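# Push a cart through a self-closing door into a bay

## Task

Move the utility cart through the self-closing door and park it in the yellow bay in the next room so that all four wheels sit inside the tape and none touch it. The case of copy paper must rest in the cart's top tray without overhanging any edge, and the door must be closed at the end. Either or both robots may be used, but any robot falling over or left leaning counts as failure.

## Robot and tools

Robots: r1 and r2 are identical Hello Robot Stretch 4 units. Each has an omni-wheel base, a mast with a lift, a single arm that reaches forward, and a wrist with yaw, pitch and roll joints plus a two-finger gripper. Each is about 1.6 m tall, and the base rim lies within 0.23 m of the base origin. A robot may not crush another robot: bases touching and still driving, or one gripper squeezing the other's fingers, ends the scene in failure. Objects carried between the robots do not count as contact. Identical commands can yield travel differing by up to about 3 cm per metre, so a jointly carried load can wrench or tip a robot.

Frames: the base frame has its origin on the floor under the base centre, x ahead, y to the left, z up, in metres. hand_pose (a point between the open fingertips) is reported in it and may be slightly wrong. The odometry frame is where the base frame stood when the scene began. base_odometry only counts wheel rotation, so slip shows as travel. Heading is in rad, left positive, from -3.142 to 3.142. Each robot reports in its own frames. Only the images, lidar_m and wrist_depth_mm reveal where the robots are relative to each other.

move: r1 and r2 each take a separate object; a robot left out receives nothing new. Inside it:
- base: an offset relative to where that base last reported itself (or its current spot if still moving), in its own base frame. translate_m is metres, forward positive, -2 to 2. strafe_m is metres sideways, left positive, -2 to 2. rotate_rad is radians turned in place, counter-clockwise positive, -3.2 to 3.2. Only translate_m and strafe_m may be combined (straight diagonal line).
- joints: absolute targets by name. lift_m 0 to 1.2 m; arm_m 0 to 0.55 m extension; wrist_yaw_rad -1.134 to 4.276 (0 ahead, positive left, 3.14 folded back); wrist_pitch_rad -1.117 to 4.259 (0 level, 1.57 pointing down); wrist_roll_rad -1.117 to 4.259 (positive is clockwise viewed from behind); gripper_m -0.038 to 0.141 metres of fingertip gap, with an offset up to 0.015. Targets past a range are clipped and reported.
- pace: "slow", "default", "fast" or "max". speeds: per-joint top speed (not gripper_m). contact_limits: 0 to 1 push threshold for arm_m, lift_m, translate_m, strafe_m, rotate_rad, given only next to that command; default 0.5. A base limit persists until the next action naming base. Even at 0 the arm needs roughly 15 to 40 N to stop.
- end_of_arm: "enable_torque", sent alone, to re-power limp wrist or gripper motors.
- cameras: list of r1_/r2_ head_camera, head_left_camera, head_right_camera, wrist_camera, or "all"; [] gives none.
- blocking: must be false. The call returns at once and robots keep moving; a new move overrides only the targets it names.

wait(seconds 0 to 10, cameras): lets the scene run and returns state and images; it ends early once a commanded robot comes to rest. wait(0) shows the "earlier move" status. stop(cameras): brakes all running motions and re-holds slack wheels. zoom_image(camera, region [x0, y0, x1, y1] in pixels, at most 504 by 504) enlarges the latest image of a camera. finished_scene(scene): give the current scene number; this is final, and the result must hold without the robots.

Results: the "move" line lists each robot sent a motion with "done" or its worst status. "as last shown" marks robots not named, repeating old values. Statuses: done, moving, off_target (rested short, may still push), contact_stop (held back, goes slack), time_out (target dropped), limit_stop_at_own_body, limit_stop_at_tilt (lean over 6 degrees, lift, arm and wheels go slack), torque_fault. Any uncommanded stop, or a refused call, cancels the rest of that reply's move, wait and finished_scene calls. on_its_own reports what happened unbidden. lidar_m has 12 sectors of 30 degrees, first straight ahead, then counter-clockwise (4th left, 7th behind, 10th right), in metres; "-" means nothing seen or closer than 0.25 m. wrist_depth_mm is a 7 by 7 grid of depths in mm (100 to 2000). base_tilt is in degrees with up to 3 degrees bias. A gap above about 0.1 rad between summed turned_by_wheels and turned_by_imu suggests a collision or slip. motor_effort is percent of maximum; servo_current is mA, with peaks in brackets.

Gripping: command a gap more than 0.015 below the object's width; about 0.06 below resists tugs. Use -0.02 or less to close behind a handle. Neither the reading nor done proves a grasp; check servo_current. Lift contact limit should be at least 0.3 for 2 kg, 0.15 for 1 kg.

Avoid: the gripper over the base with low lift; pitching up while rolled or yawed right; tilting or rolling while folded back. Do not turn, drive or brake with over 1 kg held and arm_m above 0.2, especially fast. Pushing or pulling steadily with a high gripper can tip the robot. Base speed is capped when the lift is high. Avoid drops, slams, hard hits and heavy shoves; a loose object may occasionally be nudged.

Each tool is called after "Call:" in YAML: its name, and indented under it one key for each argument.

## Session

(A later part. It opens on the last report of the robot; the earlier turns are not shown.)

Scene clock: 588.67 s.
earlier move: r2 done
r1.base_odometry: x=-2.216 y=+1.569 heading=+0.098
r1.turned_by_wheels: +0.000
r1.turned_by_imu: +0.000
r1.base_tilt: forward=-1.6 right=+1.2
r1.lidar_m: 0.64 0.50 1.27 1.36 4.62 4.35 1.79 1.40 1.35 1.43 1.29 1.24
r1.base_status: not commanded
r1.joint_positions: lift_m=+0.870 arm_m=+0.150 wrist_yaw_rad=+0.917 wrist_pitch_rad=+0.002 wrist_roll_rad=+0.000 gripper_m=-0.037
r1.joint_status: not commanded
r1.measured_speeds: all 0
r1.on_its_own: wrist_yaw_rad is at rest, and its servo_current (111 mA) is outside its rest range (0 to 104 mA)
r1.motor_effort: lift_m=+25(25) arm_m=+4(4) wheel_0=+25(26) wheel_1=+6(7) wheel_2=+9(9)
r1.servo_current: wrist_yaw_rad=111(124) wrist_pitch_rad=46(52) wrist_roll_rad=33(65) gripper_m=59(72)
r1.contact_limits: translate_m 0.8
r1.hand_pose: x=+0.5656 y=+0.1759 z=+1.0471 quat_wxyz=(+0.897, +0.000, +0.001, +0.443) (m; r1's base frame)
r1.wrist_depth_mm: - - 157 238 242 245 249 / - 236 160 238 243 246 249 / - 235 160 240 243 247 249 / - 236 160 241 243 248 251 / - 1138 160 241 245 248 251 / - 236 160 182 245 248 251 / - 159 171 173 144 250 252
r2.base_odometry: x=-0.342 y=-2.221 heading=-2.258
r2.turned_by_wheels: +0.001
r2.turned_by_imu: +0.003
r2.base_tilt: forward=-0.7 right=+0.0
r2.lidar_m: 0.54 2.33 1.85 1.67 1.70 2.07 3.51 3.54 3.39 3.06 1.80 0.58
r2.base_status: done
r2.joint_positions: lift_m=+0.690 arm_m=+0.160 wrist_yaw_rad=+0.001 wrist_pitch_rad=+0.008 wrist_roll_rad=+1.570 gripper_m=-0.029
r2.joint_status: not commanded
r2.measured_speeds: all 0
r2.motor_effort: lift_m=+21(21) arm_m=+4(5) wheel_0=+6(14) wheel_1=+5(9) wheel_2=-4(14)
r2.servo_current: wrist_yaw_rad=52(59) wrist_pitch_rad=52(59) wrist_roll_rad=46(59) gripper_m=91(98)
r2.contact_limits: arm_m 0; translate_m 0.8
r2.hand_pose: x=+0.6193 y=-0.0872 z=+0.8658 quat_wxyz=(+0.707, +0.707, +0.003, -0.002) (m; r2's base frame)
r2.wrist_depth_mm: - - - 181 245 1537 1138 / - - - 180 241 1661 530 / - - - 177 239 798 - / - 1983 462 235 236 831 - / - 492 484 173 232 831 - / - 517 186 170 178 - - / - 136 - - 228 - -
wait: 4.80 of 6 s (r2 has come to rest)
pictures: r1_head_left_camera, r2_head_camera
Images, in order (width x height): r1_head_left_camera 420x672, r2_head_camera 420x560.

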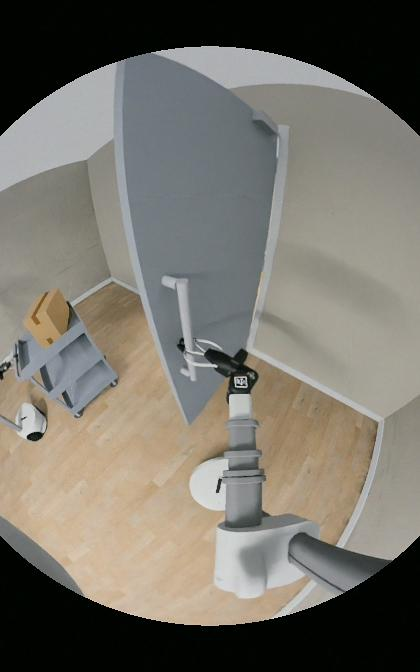

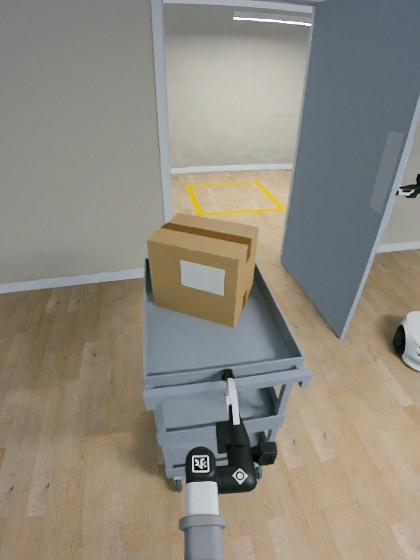

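Call:
move:
  r2: {"base":{"translate_m":0.1,"strafe_m":0.16},"pace":"slow","contact_limits":{"translate_m":0.8}}
  blocking: false
  cameras: []

Call:
wait:
  seconds: 6
  cameras: []

Call:
move:
  r2: {"base":{"translate_m":0.25},"pace":"slow","contact_limits":{"translate_m":0.8}}
  blocking: false
  cameras: []

Call:
wait:
  seconds: 5
  cameras: ["r2_head_camera"]

Scene clock: 597.13 s.
move: r2 moving
r1.base_odometry: x=-2.216 y=+1.569 heading=+0.098
r1.turned_by_wheels: +0.000
r1.turned_by_imu: +0.000
r1.base_tilt: forward=-1.6 right=+1.2
r1.lidar_m: 0.61 0.49 1.25 1.34 4.62 4.40 1.81 1.39 1.34 1.42 1.28 1.25
r1.base_status: not commanded
r1.joint_positions: lift_m=+0.870 arm_m=+0.150 wrist_yaw_rad=+0.917 wrist_pitch_rad=+0.002 wrist_roll_rad=+0.000 gripper_m=-0.037
r1.joint_status: not commanded
r1.measured_speeds: all 0
r1.motor_effort: lift_m=+24(25) arm_m=+4(4) wheel_0=+25(25) wheel_1=+7(7) wheel_2=+9(9)
r1.servo_current: wrist_yaw_rad=98(104) wrist_pitch_rad=33(46) wrist_roll_rad=39(52) gripper_m=65(65)
r1.contact_limits: translate_m 0.8
r1.hand_pose: x=+0.5656 y=+0.1759 z=+1.0471 quat_wxyz=(+0.897, +0.000, +0.001, +0.443) (m; r1's base frame)
r1.wrist_depth_mm: - - 157 239 242 247 249 / - 235 160 240 243 246 249 / - 236 160 240 245 247 249 / - 236 159 241 243 247 250 / - 1118 160 242 244 247 251 / - 236 161 181 245 249 251 / - 159 172 173 144 248 251
r2.base_odometry: x=-0.338 y=-2.232 heading=-2.259
r2.turned_by_wheels: -0.001
r2.turned_by_imu: +0.000
r2.base_tilt: forward=-0.7 right=+0.1
r2.lidar_m: 0.54 2.33 1.86 1.67 1.71 2.06 3.49 3.54 3.38 3.04 1.80 0.60
r2.base_status: translate_m moving; strafe_m moving
r2.joint_positions: lift_m=+0.690 arm_m=+0.160 wrist_yaw_rad=+0.001 wrist_pitch_rad=+0.008 wrist_roll_rad=+1.570 gripper_m=-0.029
r2.joint_status: not commanded
r2.measured_speeds: translate_m=+0.025 strafe_m=+0.041 rotate_rad=-0.007 lift_m=+0.000 arm_m=+0.000 wrist_yaw_rad=-0.005 wrist_pitch_rad=+0.000 wrist_roll_rad=+0.000
r2.motor_effort: lift_m=+21(21) arm_m=+4(4) wheel_0=-6(6) wheel_1=+8(10) wheel_2=-9(9)
r2.servo_current: wrist_yaw_rad=52(52) wrist_pitch_rad=46(52) wrist_roll_rad=46(59) gripper_m=85(91)
r2.contact_limits: arm_m 0; translate_m 0.8
r2.hand_pose: x=+0.6193 y=-0.0873 z=+0.8658 quat_wxyz=(+0.707, +0.707, +0.003, -0.002) (m; r2's base frame)
r2.wrist_depth_mm: - - - 184 247 1430 1138 / - - - 181 243 1618 530 / - - - 178 239 788 - / - 1983 466 235 236 831 - / - 484 492 174 233 831 - / - 512 185 170 179 - - / - 137 569 - 225 - -
pictures: none
No camera images: "cameras" was empty.

Scene clock: 599.80 s.
earlier move: r2 done
r1.base_odometry: x=-2.216 y=+1.569 heading=+0.098
r1.turned_by_wheels: +0.000
r1.turned_by_imu: +0.000
r1.base_tilt: forward=-1.6 right=+1.2
r1.lidar_m: 0.64 0.49 1.31 1.72 4.62 4.37 1.81 1.35 1.34 1.44 1.29 1.24
r1.base_status: not commanded
r1.joint_positions: lift_m=+0.870 arm_m=+0.150 wrist_yaw_rad=+0.917 wrist_pitch_rad=+0.002 wrist_roll_rad=+0.000 gripper_m=-0.037
r1.joint_status: not commanded
r1.measured_speeds: all 0
r1.motor_effort: lift_m=+25(25) arm_m=+4(4) wheel_0=+25(26) wheel_1=+6(7) wheel_2=+9(9)
r1.servo_current: wrist_yaw_rad=104(117) wrist_pitch_rad=46(52) wrist_roll_rad=46(59) gripper_m=65(72)
r1.contact_limits: translate_m 0.8
r1.hand_pose: x=+0.5656 y=+0.1759 z=+1.0471 quat_wxyz=(+0.897, +0.000, +0.001, +0.443) (m; r1's base frame)
r1.wrist_depth_mm: - - 157 240 241 246 249 / - 235 160 240 244 246 248 / - 236 159 240 244 246 249 / - 236 159 241 244 247 251 / 1537 236 160 241 246 248 250 / - 236 161 182 246 249 251 / - 160 171 173 144 249 253
r2.base_odometry: x=-0.282 y=-2.399 heading=-2.259
r2.turned_by_wheels: +0.000
r2.turned_by_imu: +0.000
r2.base_tilt: forward=-0.6 right=+0.1
r2.lidar_m: 0.53 2.24 1.70 1.52 1.56 1.95 3.62 3.63 3.52 3.20 1.86 0.59
r2.base_status: done
r2.joint_positions: lift_m=+0.690 arm_m=+0.160 wrist_yaw_rad=-0.003 wrist_pitch_rad=+0.008 wrist_roll_rad=+1.570 gripper_m=-0.029
r2.joint_status: not commanded
r2.measured_speeds: all 0
r2.motor_effort: lift_m=+21(21) arm_m=+4(4) wheel_0=-6(12) wheel_1=+4(10) wheel_2=-8(13)
r2.servo_current: wrist_yaw_rad=39(65) wrist_pitch_rad=52(59) wrist_roll_rad=39(59) gripper_m=91(98)
r2.contact_limits: arm_m 0; translate_m 0.8
r2.hand_pose: x=+0.6190 y=-0.0882 z=+0.8658 quat_wxyz=(+0.707, +0.707, +0.002, -0.004) (m; r2's base frame)
r2.wrist_depth_mm: - - - 163 222 1537 1138 / - - - 164 224 788 - / - - 504 166 226 809 - / - 484 469 167 229 831 - / - 512 517 169 230 831 - / - - 185 171 178 - - / - - - - 235 1499 -
wait: 2.67 of 6 s (r2 has come to rest)
pictures: none
No camera images: "cameras" was empty.

Scene clock: 600.30 s.
move: r2 moving
r1: as last shown
r1.lidar_m: 0.66 0.50 1.30 1.72 4.61 4.38 1.81 1.39 1.35 1.42 1.27 1.25
r1.motor_effort: lift_m=+24(25) arm_m=+4(4) wheel_0=+25(26) wheel_1=+6(7) wheel_2=+9(9)
r1.servo_current: wrist_yaw_rad=117(117) wrist_pitch_rad=52(52) wrist_roll_rad=46(59) gripper_m=65(72)
r1.contact_limits: translate_m 0.8
r1.wrist_depth_mm: - - 157 240 242 245 249 / - 235 160 240 244 245 249 / - 235 160 240 243 247 251 / - 236 159 241 243 247 249 / 1576 237 160 241 246 248 250 / - 237 161 182 245 249 252 / - 159 171 173 144 250 252
r2.base_odometry: x=-0.290 y=-2.409 heading=-2.259
r2.turned_by_wheels: +0.000
r2.turned_by_imu: +0.000
r2.base_tilt: forward=-0.7 right=+0.1
r2.lidar_m: 0.55 2.20 1.70 1.54 1.56 1.94 3.64 3.65 3.51 3.20 1.87 0.58
r2.base_status: translate_m moving
r2.joint_positions: lift_m=+0.690 arm_m=+0.160 wrist_yaw_rad=-0.003 wrist_pitch_rad=+0.008 wrist_roll_rad=+1.570 gripper_m=-0.029
r2.joint_status: not commanded
r2.measured_speeds: translate_m=+0.049 strafe_m=+0.000 rotate_rad=-0.003 lift_m=+0.000 arm_m=+0.000 wrist_yaw_rad=+0.000 wrist_pitch_rad=+0.000 wrist_roll_rad=+0.000
r2.motor_effort: lift_m=+21(21) arm_m=+4(4) wheel_0=+9(9) wheel_1=+8(9) wheel_2=-12(13)
r2.servo_current: wrist_yaw_rad=33(59) wrist_pitch_rad=52(59) wrist_roll_rad=52(52) gripper_m=91(91)
r2.contact_limits: arm_m 0; translate_m 0.8
r2.hand_pose: x=+0.6190 y=-0.0882 z=+0.8658 quat_wxyz=(+0.707, +0.707, +0.002, -0.004) (m; r2's base frame)
r2.wrist_depth_mm: - - - 160 220 1537 1138 / - - - 163 221 1537 - / 1863 - 496 164 224 820 - / - 484 462 166 227 820 - / - 517 525 168 229 842 - / - - 185 169 179 - - / - - - - 235 1499 -
pictures: none
No camera images: "cameras" was empty.

Scene clock: 603.57 s.
earlier move: r2 done
r1.base_odometry: x=-2.216 y=+1.569 heading=+0.098
r1.turned_by_wheels: +0.000
r1.turned_by_imu: +0.000
r1.base_tilt: forward=-1.7 right=+1.2
r1.lidar_m: 0.64 0.51 1.35 1.72 4.64 4.35 1.79 1.36 1.33 1.41 1.29 1.24
r1.base_status: not commanded
r1.joint_positions: lift_m=+0.870 arm_m=+0.150 wrist_yaw_rad=+0.917 wrist_pitch_rad=+0.002 wrist_roll_rad=+0.000 gripper_m=-0.037
r1.joint_status: not commanded
r1.measured_speeds: all 0
r1.motor_effort: lift_m=+25(25) arm_m=+3(4) wheel_0=+25(26) wheel_1=+6(7) wheel_2=+9(9)
r1.servo_current: wrist_yaw_rad=91(117) wrist_pitch_rad=39(52) wrist_roll_rad=59(65) gripper_m=65(72)
r1.contact_limits: translate_m 0.8
r1.hand_pose: x=+0.5656 y=+0.1759 z=+1.0471 quat_wxyz=(+0.897, +0.000, +0.001, +0.443) (m; r1's base frame)
r1.wrist_depth_mm: - - 157 239 243 245 249 / - 236 160 240 243 247 249 / - 235 160 241 242 247 250 / - 236 160 240 244 248 250 / - 1366 160 241 245 248 250 / - - 161 182 245 248 252 / - 159 171 173 144 249 252
r2.base_odometry: x=-0.441 y=-2.592 heading=-2.259
r2.turned_by_wheels: +0.000
r2.turned_by_imu: +0.002
r2.base_tilt: forward=-0.7 right=+0.1
r2.lidar_m: 0.54 1.97 1.75 1.57 1.59 1.99 3.89 3.89 3.46 3.15 1.61 0.59
r2.base_status: done
r2.joint_positions: lift_m=+0.690 arm_m=+0.160 wrist_yaw_rad=+0.001 wrist_pitch_rad=+0.008 wrist_roll_rad=+1.570 gripper_m=-0.029
r2.joint_status: not commanded
r2.measured_speeds: all 0
r2.motor_effort: lift_m=+21(21) arm_m=+4(4) wheel_0=+5(12) wheel_1=+4(9) wheel_2=-4(13)
r2.servo_current: wrist_yaw_rad=46(59) wrist_pitch_rad=52(59) wrist_roll_rad=52(59) gripper_m=91(98)
r2.contact_limits: arm_m 0; translate_m 0.8
r2.hand_pose: x=+0.6193 y=-0.0873 z=+0.8658 quat_wxyz=(+0.707, +0.707, +0.003, -0.002) (m; r2's base frame)
r2.wrist_depth_mm: 1756 - - 175 237 1661 1138 / - - - 175 236 1661 - / - - 603 174 235 809 - / 1618 492 462 232 233 831 - / - 488 496 172 231 831 - / - 535 186 170 178 - - / - - - - 229 - -
wait: 3.27 of 5 s (r2 has come to rest)
pictures: r2_head_camera
Images, in order (width x height): r2_head_camera 420x560.

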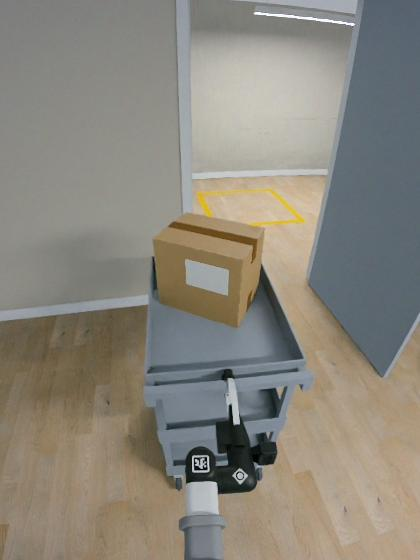

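Call:
move:
  r2: {"base":{"translate_m":-0.4,"strafe_m":0.1},"pace":"slow","contact_limits":{"translate_m":0.8}}
  blocking: false
  cameras: []

Call:
wait:
  seconds: 7
  cameras: ["r2_head_camera","r2_head_left_camera"]

Scene clock: 612.87 s.
move: r2 moving
r1: as last shown
r1.base_tilt: forward=-1.6 right=+1.3
r1.lidar_m: 0.61 0.48 1.37 1.72 4.62 4.36 1.85 1.38 1.34 1.43 1.27 1.25
r1.motor_effort: lift_m=+25(25) arm_m=+4(4) wheel_0=+25(26) wheel_1=+6(7) wheel_2=+9(9)
r1.servo_current: wrist_yaw_rad=111(111) wrist_pitch_rad=39(52) wrist_roll_rad=20(59) gripper_m=59(65)
r1.contact_limits: translate_m 0.8
r1.wrist_depth_mm: - - 156 239 243 246 249 / - 235 160 240 244 246 250 / - 236 160 240 244 247 249 / - 236 160 241 244 248 251 / - 1397 160 242 246 247 251 / - - 160 182 245 249 251 / - 159 171 173 144 250 252
r2.base_odometry: x=-0.431 y=-2.585 heading=-2.259
r2.turned_by_wheels: +0.000
r2.turned_by_imu: +0.000
r2.base_tilt: forward=-0.7 right=+0.0
r2.lidar_m: 0.54 1.98 1.73 1.54 1.60 1.99 3.87 3.88 3.49 3.16 1.62 0.59
r2.base_status: translate_m moving; strafe_m moving
r2.joint_positions: lift_m=+0.690 arm_m=+0.160 wrist_yaw_rad=+0.001 wrist_pitch_rad=+0.008 wrist_roll_rad=+1.570 gripper_m=-0.029
r2.joint_status: not commanded
r2.measured_speeds: translate_m=-0.048 strafe_m=+0.011 rotate_rad=+0.000 lift_m=+0.000 arm_m=+0.000 wrist_yaw_rad=+0.000 wrist_pitch_rad=+0.000 wrist_roll_rad=+0.000
r2.motor_effort: lift_m=+21(21) arm_m=+4(4) wheel_0=-5(10) wheel_1=-5(6) wheel_2=+12(12)
r2.servo_current: wrist_yaw_rad=26(59) wrist_pitch_rad=46(52) wrist_roll_rad=46(59) gripper_m=91(98)
r2.contact_limits: arm_m 0; translate_m 0.8
r2.hand_pose: x=+0.6194 y=-0.0871 z=+0.8658 quat_wxyz=(+0.707, +0.707, +0.003, -0.002) (m; r2's base frame)
r2.wrist_depth_mm: 1708 - - 175 237 1618 1160 / 1756 - - 175 235 1618 - / - - 591 173 235 809 - / 1661 488 459 233 233 842 - / - 492 496 171 231 842 - / - 525 187 170 178 - - / - 136 - - 230 - -
pictures: none
No camera images: "cameras" was empty.

Scene clock: 617.73 s.
earlier move: r2 done
r1.base_odometry: x=-2.216 y=+1.569 heading=+0.098
r1.turned_by_wheels: +0.000
r1.turned_by_imu: +0.000
r1.base_tilt: forward=-1.6 right=+1.2
r1.lidar_m: 0.63 0.51 1.42 1.67 4.60 4.37 1.82 1.37 1.34 1.43 1.29 1.25
r1.base_status: not commanded
r1.joint_positions: lift_m=+0.870 arm_m=+0.150 wrist_yaw_rad=+0.917 wrist_pitch_rad=+0.002 wrist_roll_rad=+0.000 gripper_m=-0.037
r1.joint_status: not commanded
r1.measured_speeds: all 0
r1.motor_effort: lift_m=+24(25) arm_m=+3(4) wheel_0=+25(26) wheel_1=+6(7) wheel_2=+9(9)
r1.servo_current: wrist_yaw_rad=91(130) wrist_pitch_rad=46(52) wrist_roll_rad=59(65) gripper_m=72(72)
r1.contact_limits: translate_m 0.8
r1.hand_pose: x=+0.5656 y=+0.1759 z=+1.0471 quat_wxyz=(+0.897, +0.000, +0.001, +0.443) (m; r1's base frame)
r1.wrist_depth_mm: - - 158 240 241 246 249 / - 236 160 241 243 246 248 / - 236 160 241 244 246 250 / - 236 159 241 244 248 251 / 1661 236 160 242 246 247 249 / - - 161 182 245 249 251 / - 160 172 173 144 250 252
r2.base_odometry: x=-0.110 y=-2.347 heading=-2.259
r2.turned_by_wheels: +0.000
r2.turned_by_imu: +0.001
r2.base_tilt: forward=-0.7 right=+0.1
r2.lidar_m: 0.55 2.36 1.59 1.42 1.44 1.79 3.48 3.49 3.65 3.34 2.01 0.57
r2.base_status: done
r2.joint_positions: lift_m=+0.690 arm_m=+0.160 wrist_yaw_rad=+0.001 wrist_pitch_rad=+0.008 wrist_roll_rad=+1.570 gripper_m=-0.029
r2.joint_status: not commanded
r2.measured_speeds: all 0
r2.motor_effort: lift_m=+21(21) arm_m=+4(5) wheel_0=-4(13) wheel_1=-4(9) wheel_2=+7(13)
r2.servo_current: wrist_yaw_rad=52(59) wrist_pitch_rad=46(59) wrist_roll_rad=33(59) gripper_m=85(98)
r2.contact_limits: arm_m 0; translate_m 0.8
r2.hand_pose: x=+0.6194 y=-0.0870 z=+0.8658 quat_wxyz=(+0.707, +0.707, +0.003, -0.002) (m; r2's base frame)
r2.wrist_depth_mm: - - - 158 216 1576 512 / - - - 160 219 741 - / - 535 477 163 224 820 - / - 477 469 165 225 831 - / - 525 525 168 229 - - / - - 186 170 179 - - / - - - - 237 1576 -
wait: 4.87 of 7 s (r2 has come to rest)
pictures: r2_head_camera, r2_head_left_camera
Images, in order (width x height): r2_head_camera 420x560, r2_head_left_camera 420x672.

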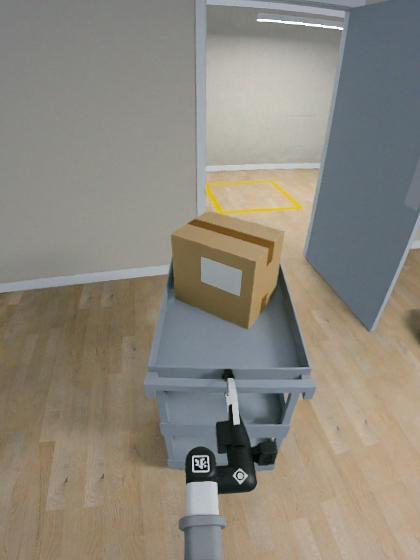

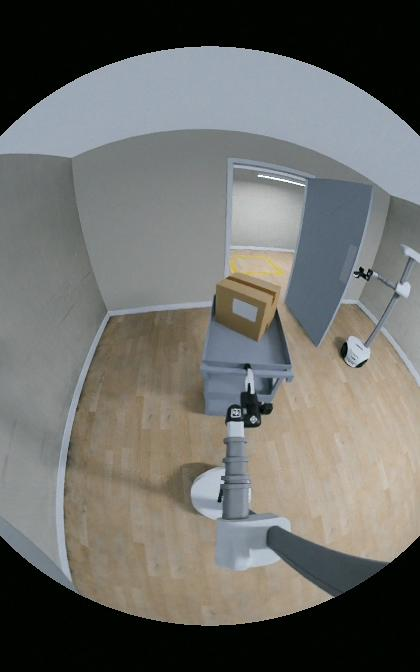

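Call:
move:
  r2: {"base":{"translate_m":-0.1,"strafe_m":0.2},"pace":"slow","contact_limits":{"translate_m":0.8}}
  blocking: false
  cameras: []

Call:
wait:
  seconds: 6
  cameras: []

Call:
move:
  r2: {"base":{"rotate_rad":-0.2},"pace":"slow","contact_limits":{"rotate_rad":0.9}}
  blocking: false
  cameras: []

Call:
wait:
  seconds: 3
  cameras: ["r2_head_camera","r2_head_left_camera"]

Scene clock: 624.43 s.
move: r2 moving
r1: as last shown
r1.lidar_m: 0.64 0.49 1.43 1.66 4.63 4.38 1.82 1.39 1.33 1.41 1.28 1.24
r1.motor_effort: lift_m=+25(25) arm_m=+4(4) wheel_0=+25(26) wheel_1=+6(7) wheel_2=+9(9)
r1.servo_current: wrist_yaw_rad=104(117) wrist_pitch_rad=39(52) wrist_roll_rad=39(52) gripper_m=65(72)
r1.contact_limits: translate_m 0.8
r1.wrist_depth_mm: - - 157 239 243 245 249 / - 236 160 241 242 247 249 / - 236 160 239 244 246 251 / - 236 160 241 244 248 250 / 1618 236 159 241 244 248 250 / - - 160 182 244 248 252 / - 159 171 173 144 249 252
r2.base_odometry: x=-0.098 y=-2.349 heading=-2.258
r2.turned_by_wheels: +0.000
r2.turned_by_imu: +0.001
r2.base_tilt: forward=-0.7 right=+0.1
r2.lidar_m: 0.57 2.36 1.55 1.39 1.40 1.78 3.48 3.51 3.67 3.34 2.03 0.59
r2.base_status: translate_m moving; strafe_m moving
r2.joint_positions: lift_m=+0.690 arm_m=+0.160 wrist_yaw_rad=+0.001 wrist_pitch_rad=+0.008 wrist_roll_rad=+1.570 gripper_m=-0.029
r2.joint_status: not commanded
r2.measured_speeds: translate_m=-0.023 strafe_m=+0.043 rotate_rad=-0.007 lift_m=+0.000 arm_m=+0.000 wrist_yaw_rad=-0.002 wrist_pitch_rad=+0.000 wrist_roll_rad=+0.000
r2.motor_effort: lift_m=+21(21) arm_m=+4(4) wheel_0=-12(12) wheel_1=+6(8) wheel_2=+9(11)
r2.servo_current: wrist_yaw_rad=39(52) wrist_pitch_rad=52(59) wrist_roll_rad=46(65) gripper_m=91(98)
r2.contact_limits: arm_m 0; translate_m 0.8
r2.hand_pose: x=+0.6194 y=-0.0870 z=+0.8658 quat_wxyz=(+0.707, +0.707, +0.003, -0.002) (m; r2's base frame)
r2.wrist_depth_mm: - - - 159 217 1618 1138 / - - - 161 220 788 - / - - 484 163 224 820 - / - 477 466 166 227 820 - / - 521 525 168 230 854 - / - - 186 170 178 - - / - 136 - - 235 1576 -
pictures: none
No camera images: "cameras" was empty.

Scene clock: 627.43 s.
earlier move: r2 done
r1.base_odometry: x=-2.216 y=+1.569 heading=+0.098
r1.turned_by_wheels: +0.000
r1.turned_by_imu: +0.000
r1.base_tilt: forward=-1.6 right=+1.2
r1.lidar_m: 0.64 0.51 1.49 1.82 4.61 4.36 1.80 1.38 1.34 1.42 1.30 1.24
r1.base_status: not commanded
r1.joint_positions: lift_m=+0.870 arm_m=+0.150 wrist_yaw_rad=+0.917 wrist_pitch_rad=+0.002 wrist_roll_rad=+0.000 gripper_m=-0.037
r1.joint_status: not commanded
r1.measured_speeds: all 0
r1.motor_effort: lift_m=+24(25) arm_m=+4(4) wheel_0=+25(26) wheel_1=+7(7) wheel_2=+9(9)
r1.servo_current: wrist_yaw_rad=104(124) wrist_pitch_rad=39(52) wrist_roll_rad=46(65) gripper_m=59(72)
r1.contact_limits: translate_m 0.8
r1.hand_pose: x=+0.5656 y=+0.1759 z=+1.0471 quat_wxyz=(+0.897, +0.000, +0.001, +0.443) (m; r1's base frame)
r1.wrist_depth_mm: - - 157 239 243 246 250 / - 236 160 240 243 246 249 / - 236 160 240 244 246 249 / - 236 160 241 244 248 251 / - 236 159 241 245 248 251 / - 236 161 182 245 248 251 / - 160 172 173 144 249 251
r2.base_odometry: x=+0.108 y=-2.397 heading=-2.259
r2.turned_by_wheels: +0.000
r2.turned_by_imu: -0.001
r2.base_tilt: forward=-0.7 right=+0.0
r2.lidar_m: 0.59 2.08 1.34 1.18 1.22 1.52 3.10 3.41 3.89 3.52 2.23 0.54
r2.base_status: done
r2.joint_positions: lift_m=+0.690 arm_m=+0.160 wrist_yaw_rad=-0.002 wrist_pitch_rad=+0.008 wrist_roll_rad=+1.570 gripper_m=-0.029
r2.joint_status: not commanded
r2.measured_speeds: all 0
r2.motor_effort: lift_m=+21(21) arm_m=+4(4) wheel_0=-6(14) wheel_1=+5(8) wheel_2=+3(11)
r2.servo_current: wrist_yaw_rad=46(65) wrist_pitch_rad=59(59) wrist_roll_rad=52(65) gripper_m=98(98)
r2.contact_limits: arm_m 0; translate_m 0.8
r2.hand_pose: x=+0.6191 y=-0.0880 z=+0.8658 quat_wxyz=(+0.707, +0.707, +0.002, -0.003) (m; r2's base frame)
r2.wrist_depth_mm: - - 530 130 183 - - / - 452 439 135 193 - - / - 452 445 142 204 - - / - - 525 149 216 - - / - - 634 159 224 - - / - - 181 168 178 1464 500 / - - - - - 1576 459
wait: 3.00 of 6 s (r2 has come to rest)
pictures: none
No camera images: "cameras" was empty.

Scene clock: 627.93 s.
move: r2 moving
r1: as last shown
r1.lidar_m: 0.64 0.51 1.50 1.80 4.63 4.35 1.81 1.37 1.35 1.40 1.28 1.25
r1.motor_effort: lift_m=+24(25) arm_m=+4(4) wheel_0=+26(26) wheel_1=+6(7) wheel_2=+9(9)
r1.servo_current: wrist_yaw_rad=98(124) wrist_pitch_rad=52(52) wrist_roll_rad=46(65) gripper_m=65(72)
r1.contact_limits: translate_m 0.8
r1.wrist_depth_mm: - - 157 239 242 245 249 / - 235 160 239 243 246 250 / - 236 160 240 244 248 249 / - 236 160 241 245 247 249 / - 236 160 241 244 247 251 / - 236 161 182 245 248 252 / - 160 171 173 144 250 252
r2.base_odometry: x=+0.108 y=-2.397 heading=-2.380
r2.turned_by_wheels: -0.121
r2.turned_by_imu: -0.117
r2.base_tilt: forward=-0.6 right=+0.0
r2.lidar_m: 0.56 2.42 1.41 1.22 1.20 1.41 2.41 3.41 3.93 3.53 2.23 0.56
r2.base_status: rotate_rad moving
r2.joint_positions: lift_m=+0.690 arm_m=+0.160 wrist_yaw_rad=+0.007 wrist_pitch_rad=+0.008 wrist_roll_rad=+1.570 gripper_m=-0.029
r2.joint_status: not commanded
r2.measured_speeds: translate_m=-0.002 strafe_m=+0.002 rotate_rad=-0.418 lift_m=+0.000 arm_m=+0.000 wrist_yaw_rad=+0.002 wrist_pitch_rad=+0.000 wrist_roll_rad=+0.000
r2.motor_effort: lift_m=+21(21) arm_m=+5(5) wheel_0=+13(15) wheel_1=+8(10) wheel_2=+14(14)
r2.servo_current: wrist_yaw_rad=46(59) wrist_pitch_rad=59(59) wrist_roll_rad=52(65) gripper_m=91(98)
r2.contact_limits: arm_m 0; rotate_rad 0.9
r2.hand_pose: x=+0.6198 y=-0.0855 z=+0.8658 quat_wxyz=(+0.707, +0.707, +0.005, +0.000) (m; r2's base frame)
r2.wrist_depth_mm: - - - 147 204 1537 - / - - 564 152 209 798 - / - 466 445 154 216 809 - / - 504 473 159 221 831 - / - - 554 166 229 - - / - - 187 170 179 - - / - - - - 242 1537 480
pictures: none
No camera images: "cameras" was empty.

Scene clock: 628.63 s.
earlier move: r2 done
r1.base_odometry: x=-2.216 y=+1.569 heading=+0.098
r1.turned_by_wheels: +0.000
r1.turned_by_imu: +0.000
r1.base_tilt: forward=-1.6 right=+1.2
r1.lidar_m: 0.65 0.50 1.45 1.72 4.59 4.37 1.79 1.37 1.33 1.42 1.29 1.24
r1.base_status: not commanded
r1.joint_positions: lift_m=+0.870 arm_m=+0.150 wrist_yaw_rad=+0.917 wrist_pitch_rad=+0.002 wrist_roll_rad=+0.000 gripper_m=-0.037
r1.joint_status: not commanded
r1.measured_speeds: all 0
r1.motor_effort: lift_m=+25(25) arm_m=+4(4) wheel_0=+25(26) wheel_1=+7(7) wheel_2=+9(9)
r1.servo_current: wrist_yaw_rad=98(124) wrist_pitch_rad=39(52) wrist_roll_rad=65(65) gripper_m=59(72)
r1.contact_limits: translate_m 0.8
r1.hand_pose: x=+0.5656 y=+0.1759 z=+1.0471 quat_wxyz=(+0.897, +0.000, +0.001, +0.443) (m; r1's base frame)
r1.wrist_depth_mm: - - 158 239 242 246 249 / - 236 160 241 243 246 249 / - 236 160 241 243 246 250 / - 236 160 240 244 248 251 / - 236 160 243 245 248 252 / - 237 161 182 244 248 251 / 1808 159 171 173 144 249 252
r2.base_odometry: x=+0.108 y=-2.397 heading=-2.458
r2.turned_by_wheels: -0.078
r2.turned_by_imu: -0.076
r2.base_tilt: forward=-0.7 right=+0.1
r2.lidar_m: 0.53 2.39 1.48 1.21 1.20 1.36 2.20 3.39 3.77 3.55 2.31 0.57
r2.base_status: done
r2.joint_positions: lift_m=+0.690 arm_m=+0.160 wrist_yaw_rad=+0.000 wrist_pitch_rad=+0.008 wrist_roll_rad=+1.570 gripper_m=-0.029
r2.joint_status: not commanded
r2.measured_speeds: all 0
r2.motor_effort: lift_m=+21(21) arm_m=+5(5) wheel_0=+4(15) wheel_1=+4(10) wheel_2=+3(14)
r2.servo_current: wrist_yaw_rad=59(59) wrist_pitch_rad=52(59) wrist_roll_rad=46(65) gripper_m=91(98)
r2.contact_limits: arm_m 0; rotate_rad 0.9
r2.hand_pose: x=+0.6192 y=-0.0874 z=+0.8658 quat_wxyz=(+0.707, +0.707, +0.003, -0.003) (m; r2's base frame)
r2.wrist_depth_mm: - - - 173 235 1537 1182 / - - - 173 234 1661 517 / - - 603 172 232 809 - / - - 462 231 232 831 - / - - 492 171 231 831 - / - - 185 170 179 - - / - - - - 229 - -
wait: 0.70 of 3 s (r2 has come to rest)
pictures: r2_head_camera, r2_head_left_camera
Images, in order (width x height): r2_head_camera 420x560, r2_head_left_camera 420x672.

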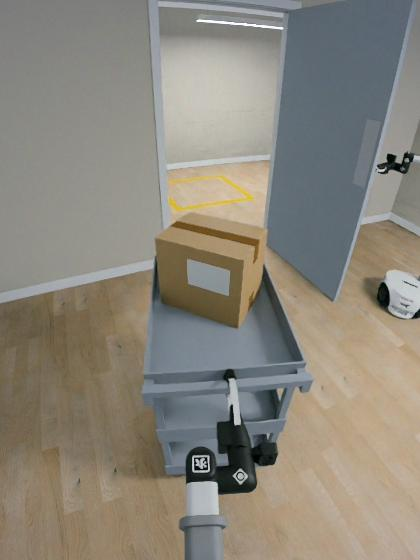

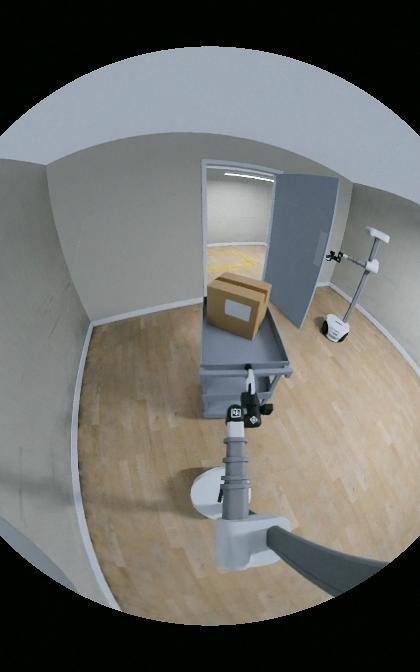

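Call:
move:
  r2: {"base":{"translate_m":0.3,"strafe_m":0.03},"pace":"slow","contact_limits":{"translate_m":0.8}}
  blocking: false
  cameras: []

Call:
wait:
  seconds: 6
  cameras: ["r2_head_camera"]

Call:
zoom_image:
  camera: "r2_head_camera"
  region: [100, 150, 350, 400]

Scene clock: 642.90 s.
move: r2 moving
r1: as last shown
r1.lidar_m: 0.66 0.48 1.48 1.73 4.61 4.37 1.79 1.36 1.32 1.43 1.29 1.24
r1.motor_effort: lift_m=+24(25) arm_m=+4(4) wheel_0=+25(26) wheel_1=+6(7) wheel_2=+9(9)
r1.servo_current: wrist_yaw_rad=124(124) wrist_pitch_rad=39(46) wrist_roll_rad=46(52) gripper_m=65(72)
r1.contact_limits: translate_m 0.8
r1.wrist_depth_mm: - - 157 239 243 246 249 / - 235 160 241 243 247 248 / - 236 160 240 244 247 249 / - 236 160 241 244 248 250 / - 236 160 242 245 248 251 / - 236 161 182 246 249 251 / - 159 171 173 144 249 252
r2.base_odometry: x=+0.099 y=-2.405 heading=-2.457
r2.turned_by_wheels: +0.000
r2.turned_by_imu: +0.001
r2.base_tilt: forward=-0.7 right=+0.1
r2.lidar_m: 0.52 2.39 1.51 1.23 1.21 1.38 2.19 3.41 3.80 3.54 2.25 0.60
r2.base_status: translate_m moving; strafe_m moving
r2.joint_positions: lift_m=+0.690 arm_m=+0.160 wrist_yaw_rad=+0.000 wrist_pitch_rad=+0.008 wrist_roll_rad=+1.570 gripper_m=-0.029
r2.joint_status: not commanded
r2.measured_speeds: translate_m=+0.050 strafe_m=+0.005 rotate_rad=+0.000 lift_m=+0.000 arm_m=+0.000 wrist_yaw_rad=+0.000 wrist_pitch_rad=+0.000 wrist_roll_rad=+0.000
r2.motor_effort: lift_m=+21(21) arm_m=+4(5) wheel_0=+9(11) wheel_1=+8(9) wheel_2=-12(12)
r2.servo_current: wrist_yaw_rad=39(59) wrist_pitch_rad=52(52) wrist_roll_rad=46(59) gripper_m=78(91)
r2.contact_limits: arm_m 0; translate_m 0.8
r2.hand_pose: x=+0.6192 y=-0.0874 z=+0.8658 quat_wxyz=(+0.707, +0.707, +0.003, -0.003) (m; r2's base frame)
r2.wrist_depth_mm: - - - 173 235 1499 1138 / - - - 172 234 1708 - / - - 597 173 232 798 - / - - 466 231 232 842 - / - - 484 171 231 820 - / - 544 185 170 179 - - / - - - - 229 132 -
pictures: none
No camera images: "cameras" was empty.

Scene clock: 646.70 s.
earlier move: r2 done
r1.base_odometry: x=-2.216 y=+1.569 heading=+0.098
r1.turned_by_wheels: +0.000
r1.turned_by_imu: +0.000
r1.base_tilt: forward=-1.6 right=+1.2
r1.lidar_m: 0.63 0.50 1.33 2.05 4.63 4.39 1.81 1.39 1.35 1.42 1.27 1.24
r1.base_status: not commanded
r1.joint_positions: lift_m=+0.870 arm_m=+0.150 wrist_yaw_rad=+0.917 wrist_pitch_rad=+0.002 wrist_roll_rad=+0.000 gripper_m=-0.037
r1.joint_status: not commanded
r1.measured_speeds: all 0
r1.motor_effort: lift_m=+25(25) arm_m=+4(4) wheel_0=+25(26) wheel_1=+6(7) wheel_2=+9(9)
r1.servo_current: wrist_yaw_rad=104(130) wrist_pitch_rad=46(52) wrist_roll_rad=39(72) gripper_m=65(72)
r1.contact_limits: translate_m 0.8
r1.hand_pose: x=+0.5656 y=+0.1759 z=+1.0471 quat_wxyz=(+0.897, +0.000, +0.001, +0.443) (m; r1's base frame)
r1.wrist_depth_mm: - - 157 240 242 246 250 / - 235 160 240 242 247 250 / - 236 160 240 243 247 249 / - 235 159 241 244 247 250 / - 237 160 241 245 248 251 / - 1366 161 182 246 249 250 / - 159 171 173 144 251 252
r2.base_odometry: x=-0.105 y=-2.609 heading=-2.458
r2.turned_by_wheels: +0.000
r2.turned_by_imu: -0.001
r2.base_tilt: forward=-0.6 right=+0.1
r2.lidar_m: 0.55 2.11 1.60 1.31 1.27 1.44 2.34 3.69 4.10 3.48 2.06 0.58
r2.base_status: done
r2.joint_positions: lift_m=+0.690 arm_m=+0.160 wrist_yaw_rad=-0.003 wrist_pitch_rad=+0.008 wrist_roll_rad=+1.570 gripper_m=-0.029
r2.joint_status: not commanded
r2.measured_speeds: all 0
r2.motor_effort: lift_m=+21(21) arm_m=+5(5) wheel_0=+1(11) wheel_1=+4(9) wheel_2=-7(14)
r2.servo_current: wrist_yaw_rad=52(65) wrist_pitch_rad=52(59) wrist_roll_rad=39(59) gripper_m=91(98)
r2.contact_limits: arm_m 0; translate_m 0.8
r2.hand_pose: x=+0.6190 y=-0.0882 z=+0.8658 quat_wxyz=(+0.707, +0.707, +0.002, -0.004) (m; r2's base frame)
r2.wrist_depth_mm: - - - 162 221 1537 1138 / - - - 163 224 1430 - / - - 525 166 225 820 - / - 469 459 167 226 831 - / - - 508 169 229 842 - / - - 186 170 177 - - / - 136 - - 235 - -
wait: 3.80 of 6 s (r2 has come to rest)
pictures: r2_head_camera
Images, in order (width x height): r2_head_camera 420x560.

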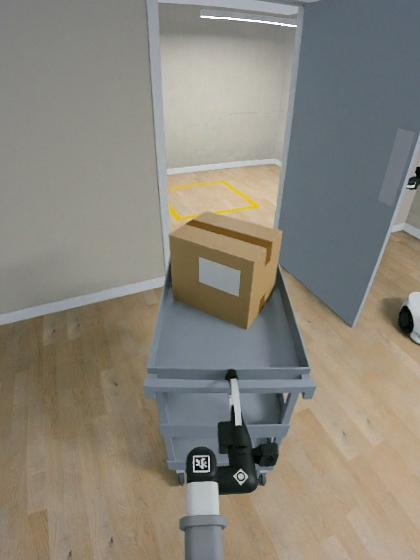

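Scaled by 2.016 from the camera's 420x560 image, which has a finer 1200x1600 frame.

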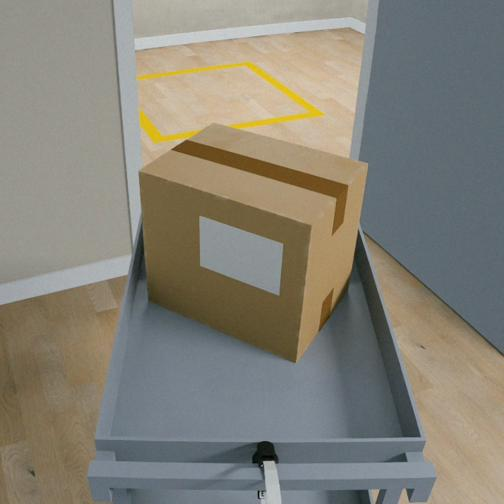

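Call:
move:
  r2: {"base":{"translate_m":0.3,"strafe_m":0.01},"pace":"slow","contact_limits":{"translate_m":0.5}}
  blocking: false
  cameras: []

Call:
wait:
  seconds: 6
  cameras: ["r2_head_camera","r2_head_right_camera","r2_head_left_camera"]

Scene clock: 654.23 s.
move: r2 moving
r1: as last shown
r1.lidar_m: 0.64 0.50 1.36 2.05 4.62 4.35 1.80 1.39 1.34 1.43 1.29 1.22
r1.motor_effort: lift_m=+24(25) arm_m=+4(4) wheel_0=+25(25) wheel_1=+7(7) wheel_2=+9(9)
r1.servo_current: wrist_yaw_rad=104(104) wrist_pitch_rad=39(46) wrist_roll_rad=59(72) gripper_m=59(72)
r1.contact_limits: translate_m 0.8
r1.wrist_depth_mm: - - 157 240 242 246 250 / - 235 160 240 243 247 248 / - 235 160 241 243 247 250 / - 235 160 241 243 247 250 / - 1336 159 243 245 247 250 / - 1308 161 182 245 249 251 / - 160 171 173 144 249 251
r2.base_odometry: x=-0.115 y=-2.617 heading=-2.458
r2.turned_by_wheels: +0.000
r2.turned_by_imu: +0.000
r2.base_tilt: forward=-0.7 right=+0.0
r2.lidar_m: 0.54 2.11 1.60 1.29 1.28 1.43 2.31 3.70 4.11 3.49 2.05 0.54
r2.base_status: translate_m moving; strafe_m moving
r2.joint_positions: lift_m=+0.690 arm_m=+0.160 wrist_yaw_rad=-0.003 wrist_pitch_rad=+0.008 wrist_roll_rad=+1.570 gripper_m=-0.029
r2.joint_status: not commanded
r2.measured_speeds: translate_m=+0.049 strafe_m=+0.001 rotate_rad=+0.002 lift_m=+0.000 arm_m=+0.000 wrist_yaw_rad=+0.000 wrist_pitch_rad=+0.000 wrist_roll_rad=+0.000
r2.motor_effort: lift_m=+21(21) arm_m=+5(5) wheel_0=+3(8) wheel_1=+6(8) wheel_2=-13(14)
r2.servo_current: wrist_yaw_rad=46(59) wrist_pitch_rad=52(59) wrist_roll_rad=46(59) gripper_m=85(98)
r2.contact_limits: arm_m 0; translate_m 0.5
r2.hand_pose: x=+0.6190 y=-0.0882 z=+0.8658 quat_wxyz=(+0.707, +0.707, +0.002, -0.004) (m; r2's base frame)
r2.wrist_depth_mm: - - - 161 220 1499 1138 / - - - 163 222 1430 - / - - 512 165 225 820 - / - 473 459 166 227 842 - / 1756 - 512 168 229 842 - / - - 186 170 177 - - / - 136 - - 235 132 -
pictures: none
No camera images: "cameras" was empty.

Scene clock: 658.00 s.
earlier move: r2 done
r1.base_odometry: x=-2.216 y=+1.569 heading=+0.098
r1.turned_by_wheels: +0.000
r1.turned_by_imu: +0.000
r1.base_tilt: forward=-1.6 right=+1.2
r1.lidar_m: 0.63 0.51 1.29 1.94 4.64 4.34 1.81 1.39 1.32 1.41 1.27 1.25
r1.base_status: not commanded
r1.joint_positions: lift_m=+0.870 arm_m=+0.150 wrist_yaw_rad=+0.917 wrist_pitch_rad=+0.002 wrist_roll_rad=+0.000 gripper_m=-0.037
r1.joint_status: not commanded
r1.measured_speeds: all 0
r1.motor_effort: lift_m=+25(25) arm_m=+3(4) wheel_0=+25(26) wheel_1=+7(7) wheel_2=+9(9)
r1.servo_current: wrist_yaw_rad=91(117) wrist_pitch_rad=39(52) wrist_roll_rad=52(72) gripper_m=65(72)
r1.contact_limits: translate_m 0.8
r1.hand_pose: x=+0.5656 y=+0.1759 z=+1.0471 quat_wxyz=(+0.897, +0.000, +0.001, +0.443) (m; r1's base frame)
r1.wrist_depth_mm: - - 157 239 241 246 250 / - 236 160 240 243 245 249 / - 235 160 241 244 247 250 / - 236 160 241 243 249 249 / - 1661 160 241 245 247 250 / - - 161 182 246 248 252 / - 160 171 173 144 250 250
r2.base_odometry: x=-0.331 y=-2.806 heading=-2.458
r2.turned_by_wheels: +0.000
r2.turned_by_imu: +0.001
r2.base_tilt: forward=-0.7 right=+0.1
r2.lidar_m: 0.57 1.82 1.71 1.38 1.35 1.50 2.45 3.98 4.13 3.41 1.89 0.57
r2.base_status: done
r2.joint_positions: lift_m=+0.690 arm_m=+0.160 wrist_yaw_rad=-0.002 wrist_pitch_rad=+0.008 wrist_roll_rad=+1.570 gripper_m=-0.029
r2.joint_status: not commanded
r2.measured_speeds: all 0
r2.motor_effort: lift_m=+21(21) arm_m=+5(5) wheel_0=+5(11) wheel_1=+4(8) wheel_2=-5(14)
r2.servo_current: wrist_yaw_rad=46(59) wrist_pitch_rad=52(59) wrist_roll_rad=52(59) gripper_m=85(98)
r2.contact_limits: arm_m 0; translate_m 0.5
r2.hand_pose: x=+0.6191 y=-0.0879 z=+0.8658 quat_wxyz=(+0.707, +0.707, +0.002, -0.003) (m; r2's base frame)
r2.wrist_depth_mm: - - - 143 200 - - / 1756 - 530 148 205 - - / 1756 449 442 151 213 809 - / - - 477 158 219 809 - / - - 564 165 228 - - / - - 184 169 179 - - / - 136 - - 243 - 488
wait: 3.77 of 6 s (r2 has come to rest)
pictures: r2_head_camera, r2_head_left_camera, r2_head_right_camera
Images, in order (width x height): r2_head_camera 420x560, r2_head_left_camera 420x672, r2_head_right_camera 420x672.

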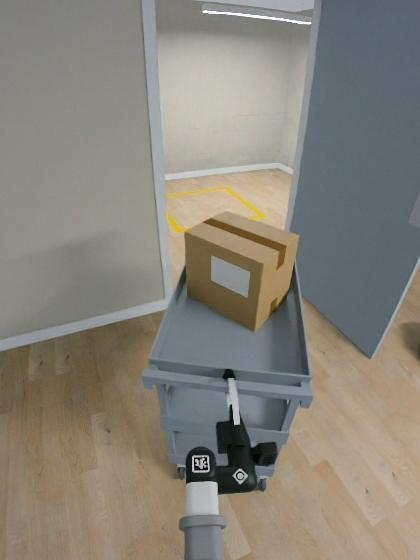

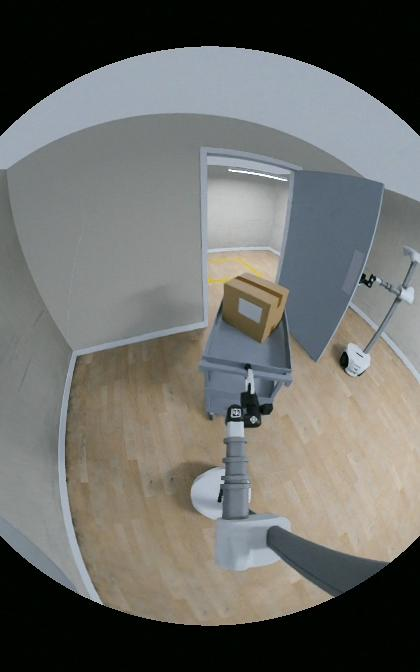

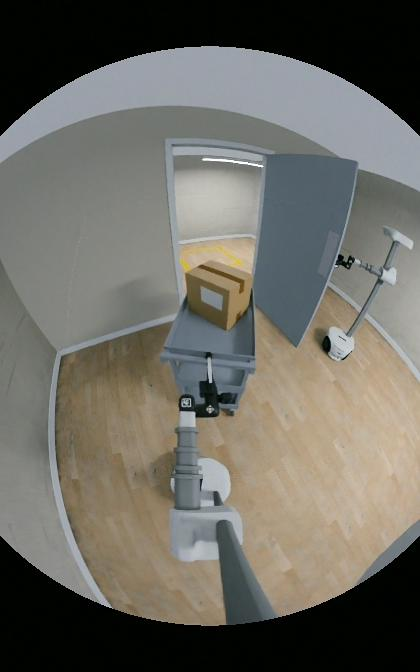

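Call:
move:
  r2: {"base":{"translate_m":0.08,"strafe_m":-0.2},"pace":"slow","contact_limits":{"translate_m":0.5}}
  blocking: false
  cameras: []

Call:
wait:
  seconds: 6
  cameras: ["r2_head_camera","r2_head_right_camera","r1_wrist_camera"]

Scene clock: 663.73 s.
move: r2 moving
r1: as last shown
r1.lidar_m: 0.64 0.50 1.35 1.93 4.62 4.37 1.79 1.36 1.35 1.42 1.29 1.24
r1.motor_effort: lift_m=+24(25) arm_m=+3(4) wheel_0=+25(25) wheel_1=+6(7) wheel_2=+9(9)
r1.servo_current: wrist_yaw_rad=104(117) wrist_pitch_rad=33(46) wrist_roll_rad=52(59) gripper_m=65(72)
r1.contact_limits: translate_m 0.8
r1.wrist_depth_mm: - - 157 239 242 245 247 / - 236 160 239 242 247 248 / - 236 160 241 244 247 249 / - 236 160 240 243 247 250 / - 1618 160 241 244 249 251 / - - 161 182 245 248 251 / - 159 172 173 144 248 251
r2.base_odometry: x=-0.342 y=-2.800 heading=-2.458
r2.turned_by_wheels: +0.000
r2.turned_by_imu: +0.001
r2.base_tilt: forward=-0.7 right=+0.0
r2.lidar_m: 0.55 1.82 1.72 1.39 1.38 1.55 2.45 3.98 4.11 3.37 1.87 0.55
r2.base_status: translate_m moving; strafe_m moving
r2.joint_positions: lift_m=+0.690 arm_m=+0.160 wrist_yaw_rad=+0.000 wrist_pitch_rad=+0.008 wrist_roll_rad=+1.570 gripper_m=-0.029
r2.joint_status: not commanded
r2.measured_speeds: translate_m=+0.019 strafe_m=-0.046 rotate_rad=-0.002 lift_m=+0.000 arm_m=+0.000 wrist_yaw_rad=+0.000 wrist_pitch_rad=+0.000 wrist_roll_rad=+0.000
r2.motor_effort: lift_m=+21(21) arm_m=+5(5) wheel_0=+10(14) wheel_1=-4(6) wheel_2=-7(8)
r2.servo_current: wrist_yaw_rad=46(59) wrist_pitch_rad=52(59) wrist_roll_rad=46(65) gripper_m=85(91)
r2.contact_limits: arm_m 0; translate_m 0.5
r2.hand_pose: x=+0.6192 y=-0.0875 z=+0.8658 quat_wxyz=(+0.707, +0.707, +0.003, -0.003) (m; r2's base frame)
r2.wrist_depth_mm: - - - 143 200 - - / - - 544 148 206 - - / 1756 452 442 152 213 809 - / - 508 477 158 220 831 - / - - 559 165 228 - - / - - 184 169 179 - - / - - - - 241 - 496
pictures: none
No camera images: "cameras" was empty.

Scene clock: 666.67 s.
earlier move: r2 done
r1.base_odometry: x=-2.216 y=+1.569 heading=+0.098
r1.turned_by_wheels: +0.000
r1.turned_by_imu: +0.000
r1.base_tilt: forward=-1.6 right=+1.2
r1.lidar_m: 0.64 0.49 1.24 1.68 4.64 4.35 1.81 1.39 1.32 1.43 1.25 1.24
r1.base_status: not commanded
r1.joint_positions: lift_m=+0.870 arm_m=+0.150 wrist_yaw_rad=+0.917 wrist_pitch_rad=+0.002 wrist_roll_rad=+0.000 gripper_m=-0.037
r1.joint_status: not commanded
r1.measured_speeds: all 0
r1.motor_effort: lift_m=+24(25) arm_m=+4(4) wheel_0=+25(26) wheel_1=+6(7) wheel_2=+9(9)
r1.servo_current: wrist_yaw_rad=91(124) wrist_pitch_rad=46(52) wrist_roll_rad=33(78) gripper_m=72(72)
r1.contact_limits: translate_m 0.8
r1.hand_pose: x=+0.5656 y=+0.1759 z=+1.0471 quat_wxyz=(+0.897, +0.000, +0.001, +0.443) (m; r1's base frame)
r1.wrist_depth_mm: - - 158 239 242 247 248 / - 235 160 240 243 246 248 / - 236 160 241 244 248 249 / - 236 159 239 243 248 250 / 1464 1255 160 242 244 248 251 / - - 160 182 245 248 251 / - 160 171 173 144 250 252
r2.base_odometry: x=-0.520 y=-2.702 heading=-2.458
r2.turned_by_wheels: +0.000
r2.turned_by_imu: +0.001
r2.base_tilt: forward=-0.7 right=+0.0
r2.lidar_m: 0.52 0.56 1.97 1.60 1.57 1.80 2.85 3.99 3.84 3.19 1.69 0.59
r2.base_status: done
r2.joint_positions: lift_m=+0.690 arm_m=+0.160 wrist_yaw_rad=+0.001 wrist_pitch_rad=+0.008 wrist_roll_rad=+1.570 gripper_m=-0.029
r2.joint_status: not commanded
r2.measured_speeds: all 0
r2.motor_effort: lift_m=+21(21) arm_m=+5(5) wheel_0=+6(16) wheel_1=-4(9) wheel_2=-3(8)
r2.servo_current: wrist_yaw_rad=52(59) wrist_pitch_rad=52(59) wrist_roll_rad=52(65) gripper_m=85(104)
r2.contact_limits: arm_m 0; translate_m 0.5
r2.hand_pose: x=+0.6193 y=-0.0872 z=+0.8658 quat_wxyz=(+0.707, +0.707, +0.003, -0.002) (m; r2's base frame)
r2.wrist_depth_mm: - - - 178 241 267 1160 / - - - 176 238 1430 530 / 1756 - 647 175 237 798 - / - - 462 234 234 842 - / - - 488 172 232 831 - / - - 186 170 178 - - / - 136 - - 229 - -
wait: 2.93 of 6 s (r2 has come to rest)
pictures: r1_wrist_camera, r2_head_camera, r2_head_right_camera
Images, in order (width x height): r1_wrist_camera 616x392, r2_head_camera 420x560, r2_head_right_camera 420x672.

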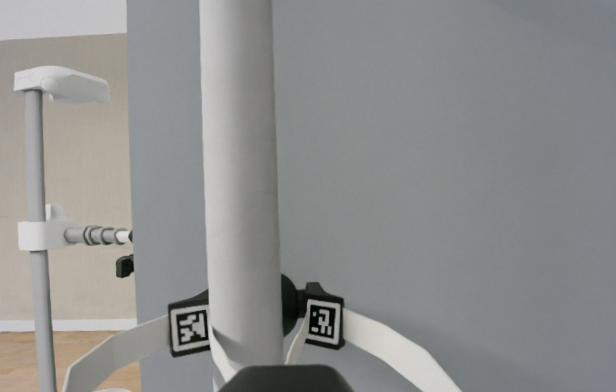

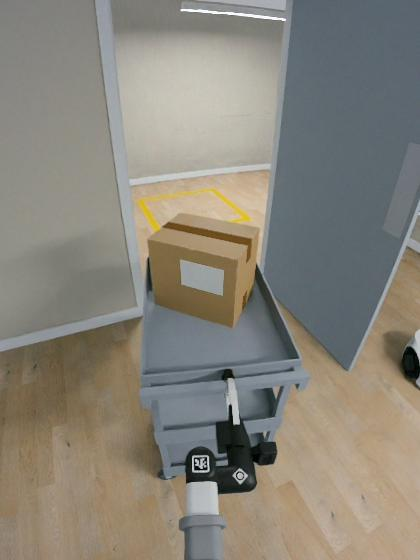

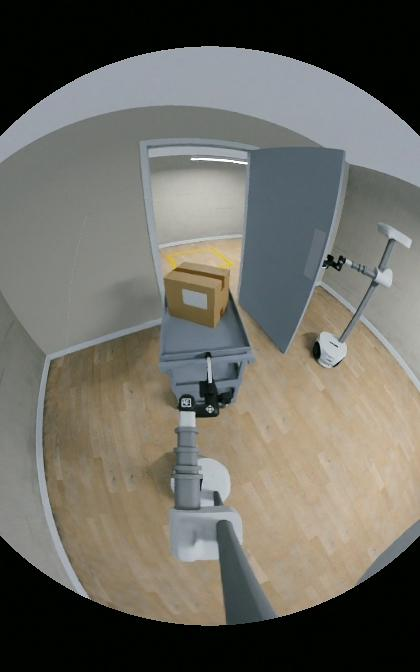

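Call:
move:
  r2: {"base":{"translate_m":0.3,"strafe_m":0.02},"pace":"slow","contact_limits":{"translate_m":0.5}}
  blocking: false
  cameras: []

Call:
wait:
  seconds: 6
  cameras: ["r2_head_camera","r2_head_right_camera"]

Scene clock: 672.00 s.
move: r2 moving
r1: as last shown
r1.lidar_m: 0.64 0.51 1.21 1.67 4.65 4.36 1.81 1.39 1.34 1.43 1.28 1.25
r1.motor_effort: lift_m=+24(25) arm_m=+4(4) wheel_0=+25(25) wheel_1=+6(7) wheel_2=+9(9)
r1.servo_current: wrist_yaw_rad=91(117) wrist_pitch_rad=46(52) wrist_roll_rad=39(59) gripper_m=65(72)
r1.contact_limits: translate_m 0.8
r1.hand_pose: x=+0.5656 y=+0.1758 z=+1.0471 quat_wxyz=(+0.897, +0.000, +0.001, +0.443) (m; r1's base frame)
r1.wrist_depth_mm: - - 157 240 243 246 249 / - 235 160 240 243 247 249 / - 236 160 241 243 246 249 / - 236 160 240 244 247 250 / - 1255 160 242 244 248 250 / - - 160 182 244 248 252 / - 160 171 173 144 249 252
r2.base_odometry: x=-0.529 y=-2.710 heading=-2.458
r2.turned_by_wheels: +0.000
r2.turned_by_imu: +0.000
r2.base_tilt: forward=-0.7 right=+0.1
r2.lidar_m: 0.53 1.79 1.97 1.62 1.59 1.77 2.86 4.00 3.88 3.18 1.67 0.59
r2.base_status: translate_m moving; strafe_m moving
r2.joint_positions: lift_m=+0.690 arm_m=+0.160 wrist_yaw_rad=-0.001 wrist_pitch_rad=+0.008 wrist_roll_rad=+1.570 gripper_m=-0.029
r2.joint_status: not commanded
r2.measured_speeds: translate_m=+0.050 strafe_m=+0.002 rotate_rad=-0.001 lift_m=+0.000 arm_m=+0.000 wrist_yaw_rad=-0.018 wrist_pitch_rad=+0.000 wrist_roll_rad=+0.000
r2.motor_effort: lift_m=+21(21) arm_m=+5(5) wheel_0=+4(10) wheel_1=+6(7) wheel_2=-13(13)
r2.servo_current: wrist_yaw_rad=39(52) wrist_pitch_rad=52(59) wrist_roll_rad=46(52) gripper_m=98(98)
r2.contact_limits: arm_m 0; translate_m 0.5
r2.hand_pose: x=+0.6192 y=-0.0876 z=+0.8658 quat_wxyz=(+0.707, +0.707, +0.002, -0.003) (m; r2's base frame)
r2.wrist_depth_mm: - - - 181 246 - 1078 / - - - 179 241 1464 559 / 1708 - - 177 237 809 - / - - 477 234 235 842 - / - - 477 173 232 820 - / - - 185 170 177 - - / - 137 564 - 226 - -
pictures: none
No camera images: "cameras" was empty.

Scene clock: 675.80 s.
earlier move: r2 done
r1.base_odometry: x=-2.216 y=+1.569 heading=+0.098
r1.turned_by_wheels: +0.000
r1.turned_by_imu: +0.000
r1.base_tilt: forward=-1.6 right=+1.2
r1.lidar_m: 0.64 0.49 1.21 3.59 4.65 4.39 1.81 1.38 1.32 1.41 1.26 1.25
r1.base_status: not commanded
r1.joint_positions: lift_m=+0.870 arm_m=+0.150 wrist_yaw_rad=+0.917 wrist_pitch_rad=+0.002 wrist_roll_rad=+0.000 gripper_m=-0.037
r1.joint_status: not commanded
r1.measured_speeds: all 0
r1.motor_effort: lift_m=+24(25) arm_m=+4(4) wheel_0=+25(26) wheel_1=+6(7) wheel_2=+9(9)
r1.servo_current: wrist_yaw_rad=98(124) wrist_pitch_rad=33(52) wrist_roll_rad=39(65) gripper_m=65(72)
r1.contact_limits: translate_m 0.8
r1.hand_pose: x=+0.5656 y=+0.1758 z=+1.0471 quat_wxyz=(+0.897, +0.000, +0.001, +0.443) (m; r1's base frame)
r1.wrist_depth_mm: - - 157 239 243 245 249 / - 236 160 239 243 246 248 / - 235 160 241 243 247 250 / - 236 159 241 245 248 250 / - 1366 160 240 244 248 251 / - 1397 161 181 246 247 251 / - 160 171 173 144 249 253
r2.base_odometry: x=-0.739 y=-2.907 heading=-2.458
r2.turned_by_wheels: +0.000
r2.turned_by_imu: -0.001
r2.base_tilt: forward=-0.6 right=+0.1
r2.lidar_m: 0.55 1.54 1.72 1.68 1.67 1.88 2.97 4.27 3.78 3.10 1.29 0.57
r2.base_status: done
r2.joint_positions: lift_m=+0.690 arm_m=+0.160 wrist_yaw_rad=-0.002 wrist_pitch_rad=+0.008 wrist_roll_rad=+1.570 gripper_m=-0.029
r2.joint_status: not commanded
r2.measured_speeds: all 0
r2.motor_effort: lift_m=+21(21) arm_m=+5(5) wheel_0=+2(10) wheel_1=+5(8) wheel_2=-8(15)
r2.servo_current: wrist_yaw_rad=52(59) wrist_pitch_rad=46(59) wrist_roll_rad=46(59) gripper_m=85(98)
r2.contact_limits: arm_m 0; translate_m 0.5
r2.hand_pose: x=+0.6190 y=-0.0880 z=+0.8658 quat_wxyz=(+0.707, +0.707, +0.002, -0.003) (m; r2's base frame)
r2.wrist_depth_mm: - - - 161 220 - - / - - - 163 222 - - / - - 517 164 224 831 - / - 473 459 167 227 820 - / - - 512 168 229 842 - / - - 186 170 178 - - / - 144 - - - - -
wait: 3.80 of 6 s (r2 has come to rest)
pictures: r2_head_camera, r2_head_right_camera
Images, in order (width x height): r2_head_camera 420x560, r2_head_right_camera 420x672.

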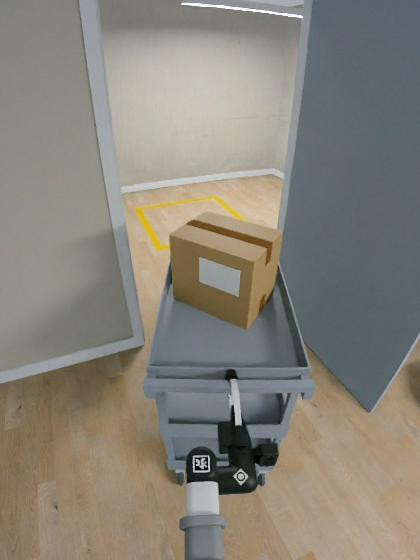

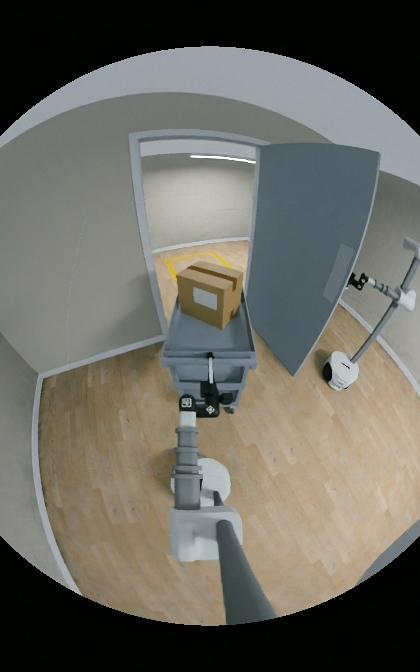

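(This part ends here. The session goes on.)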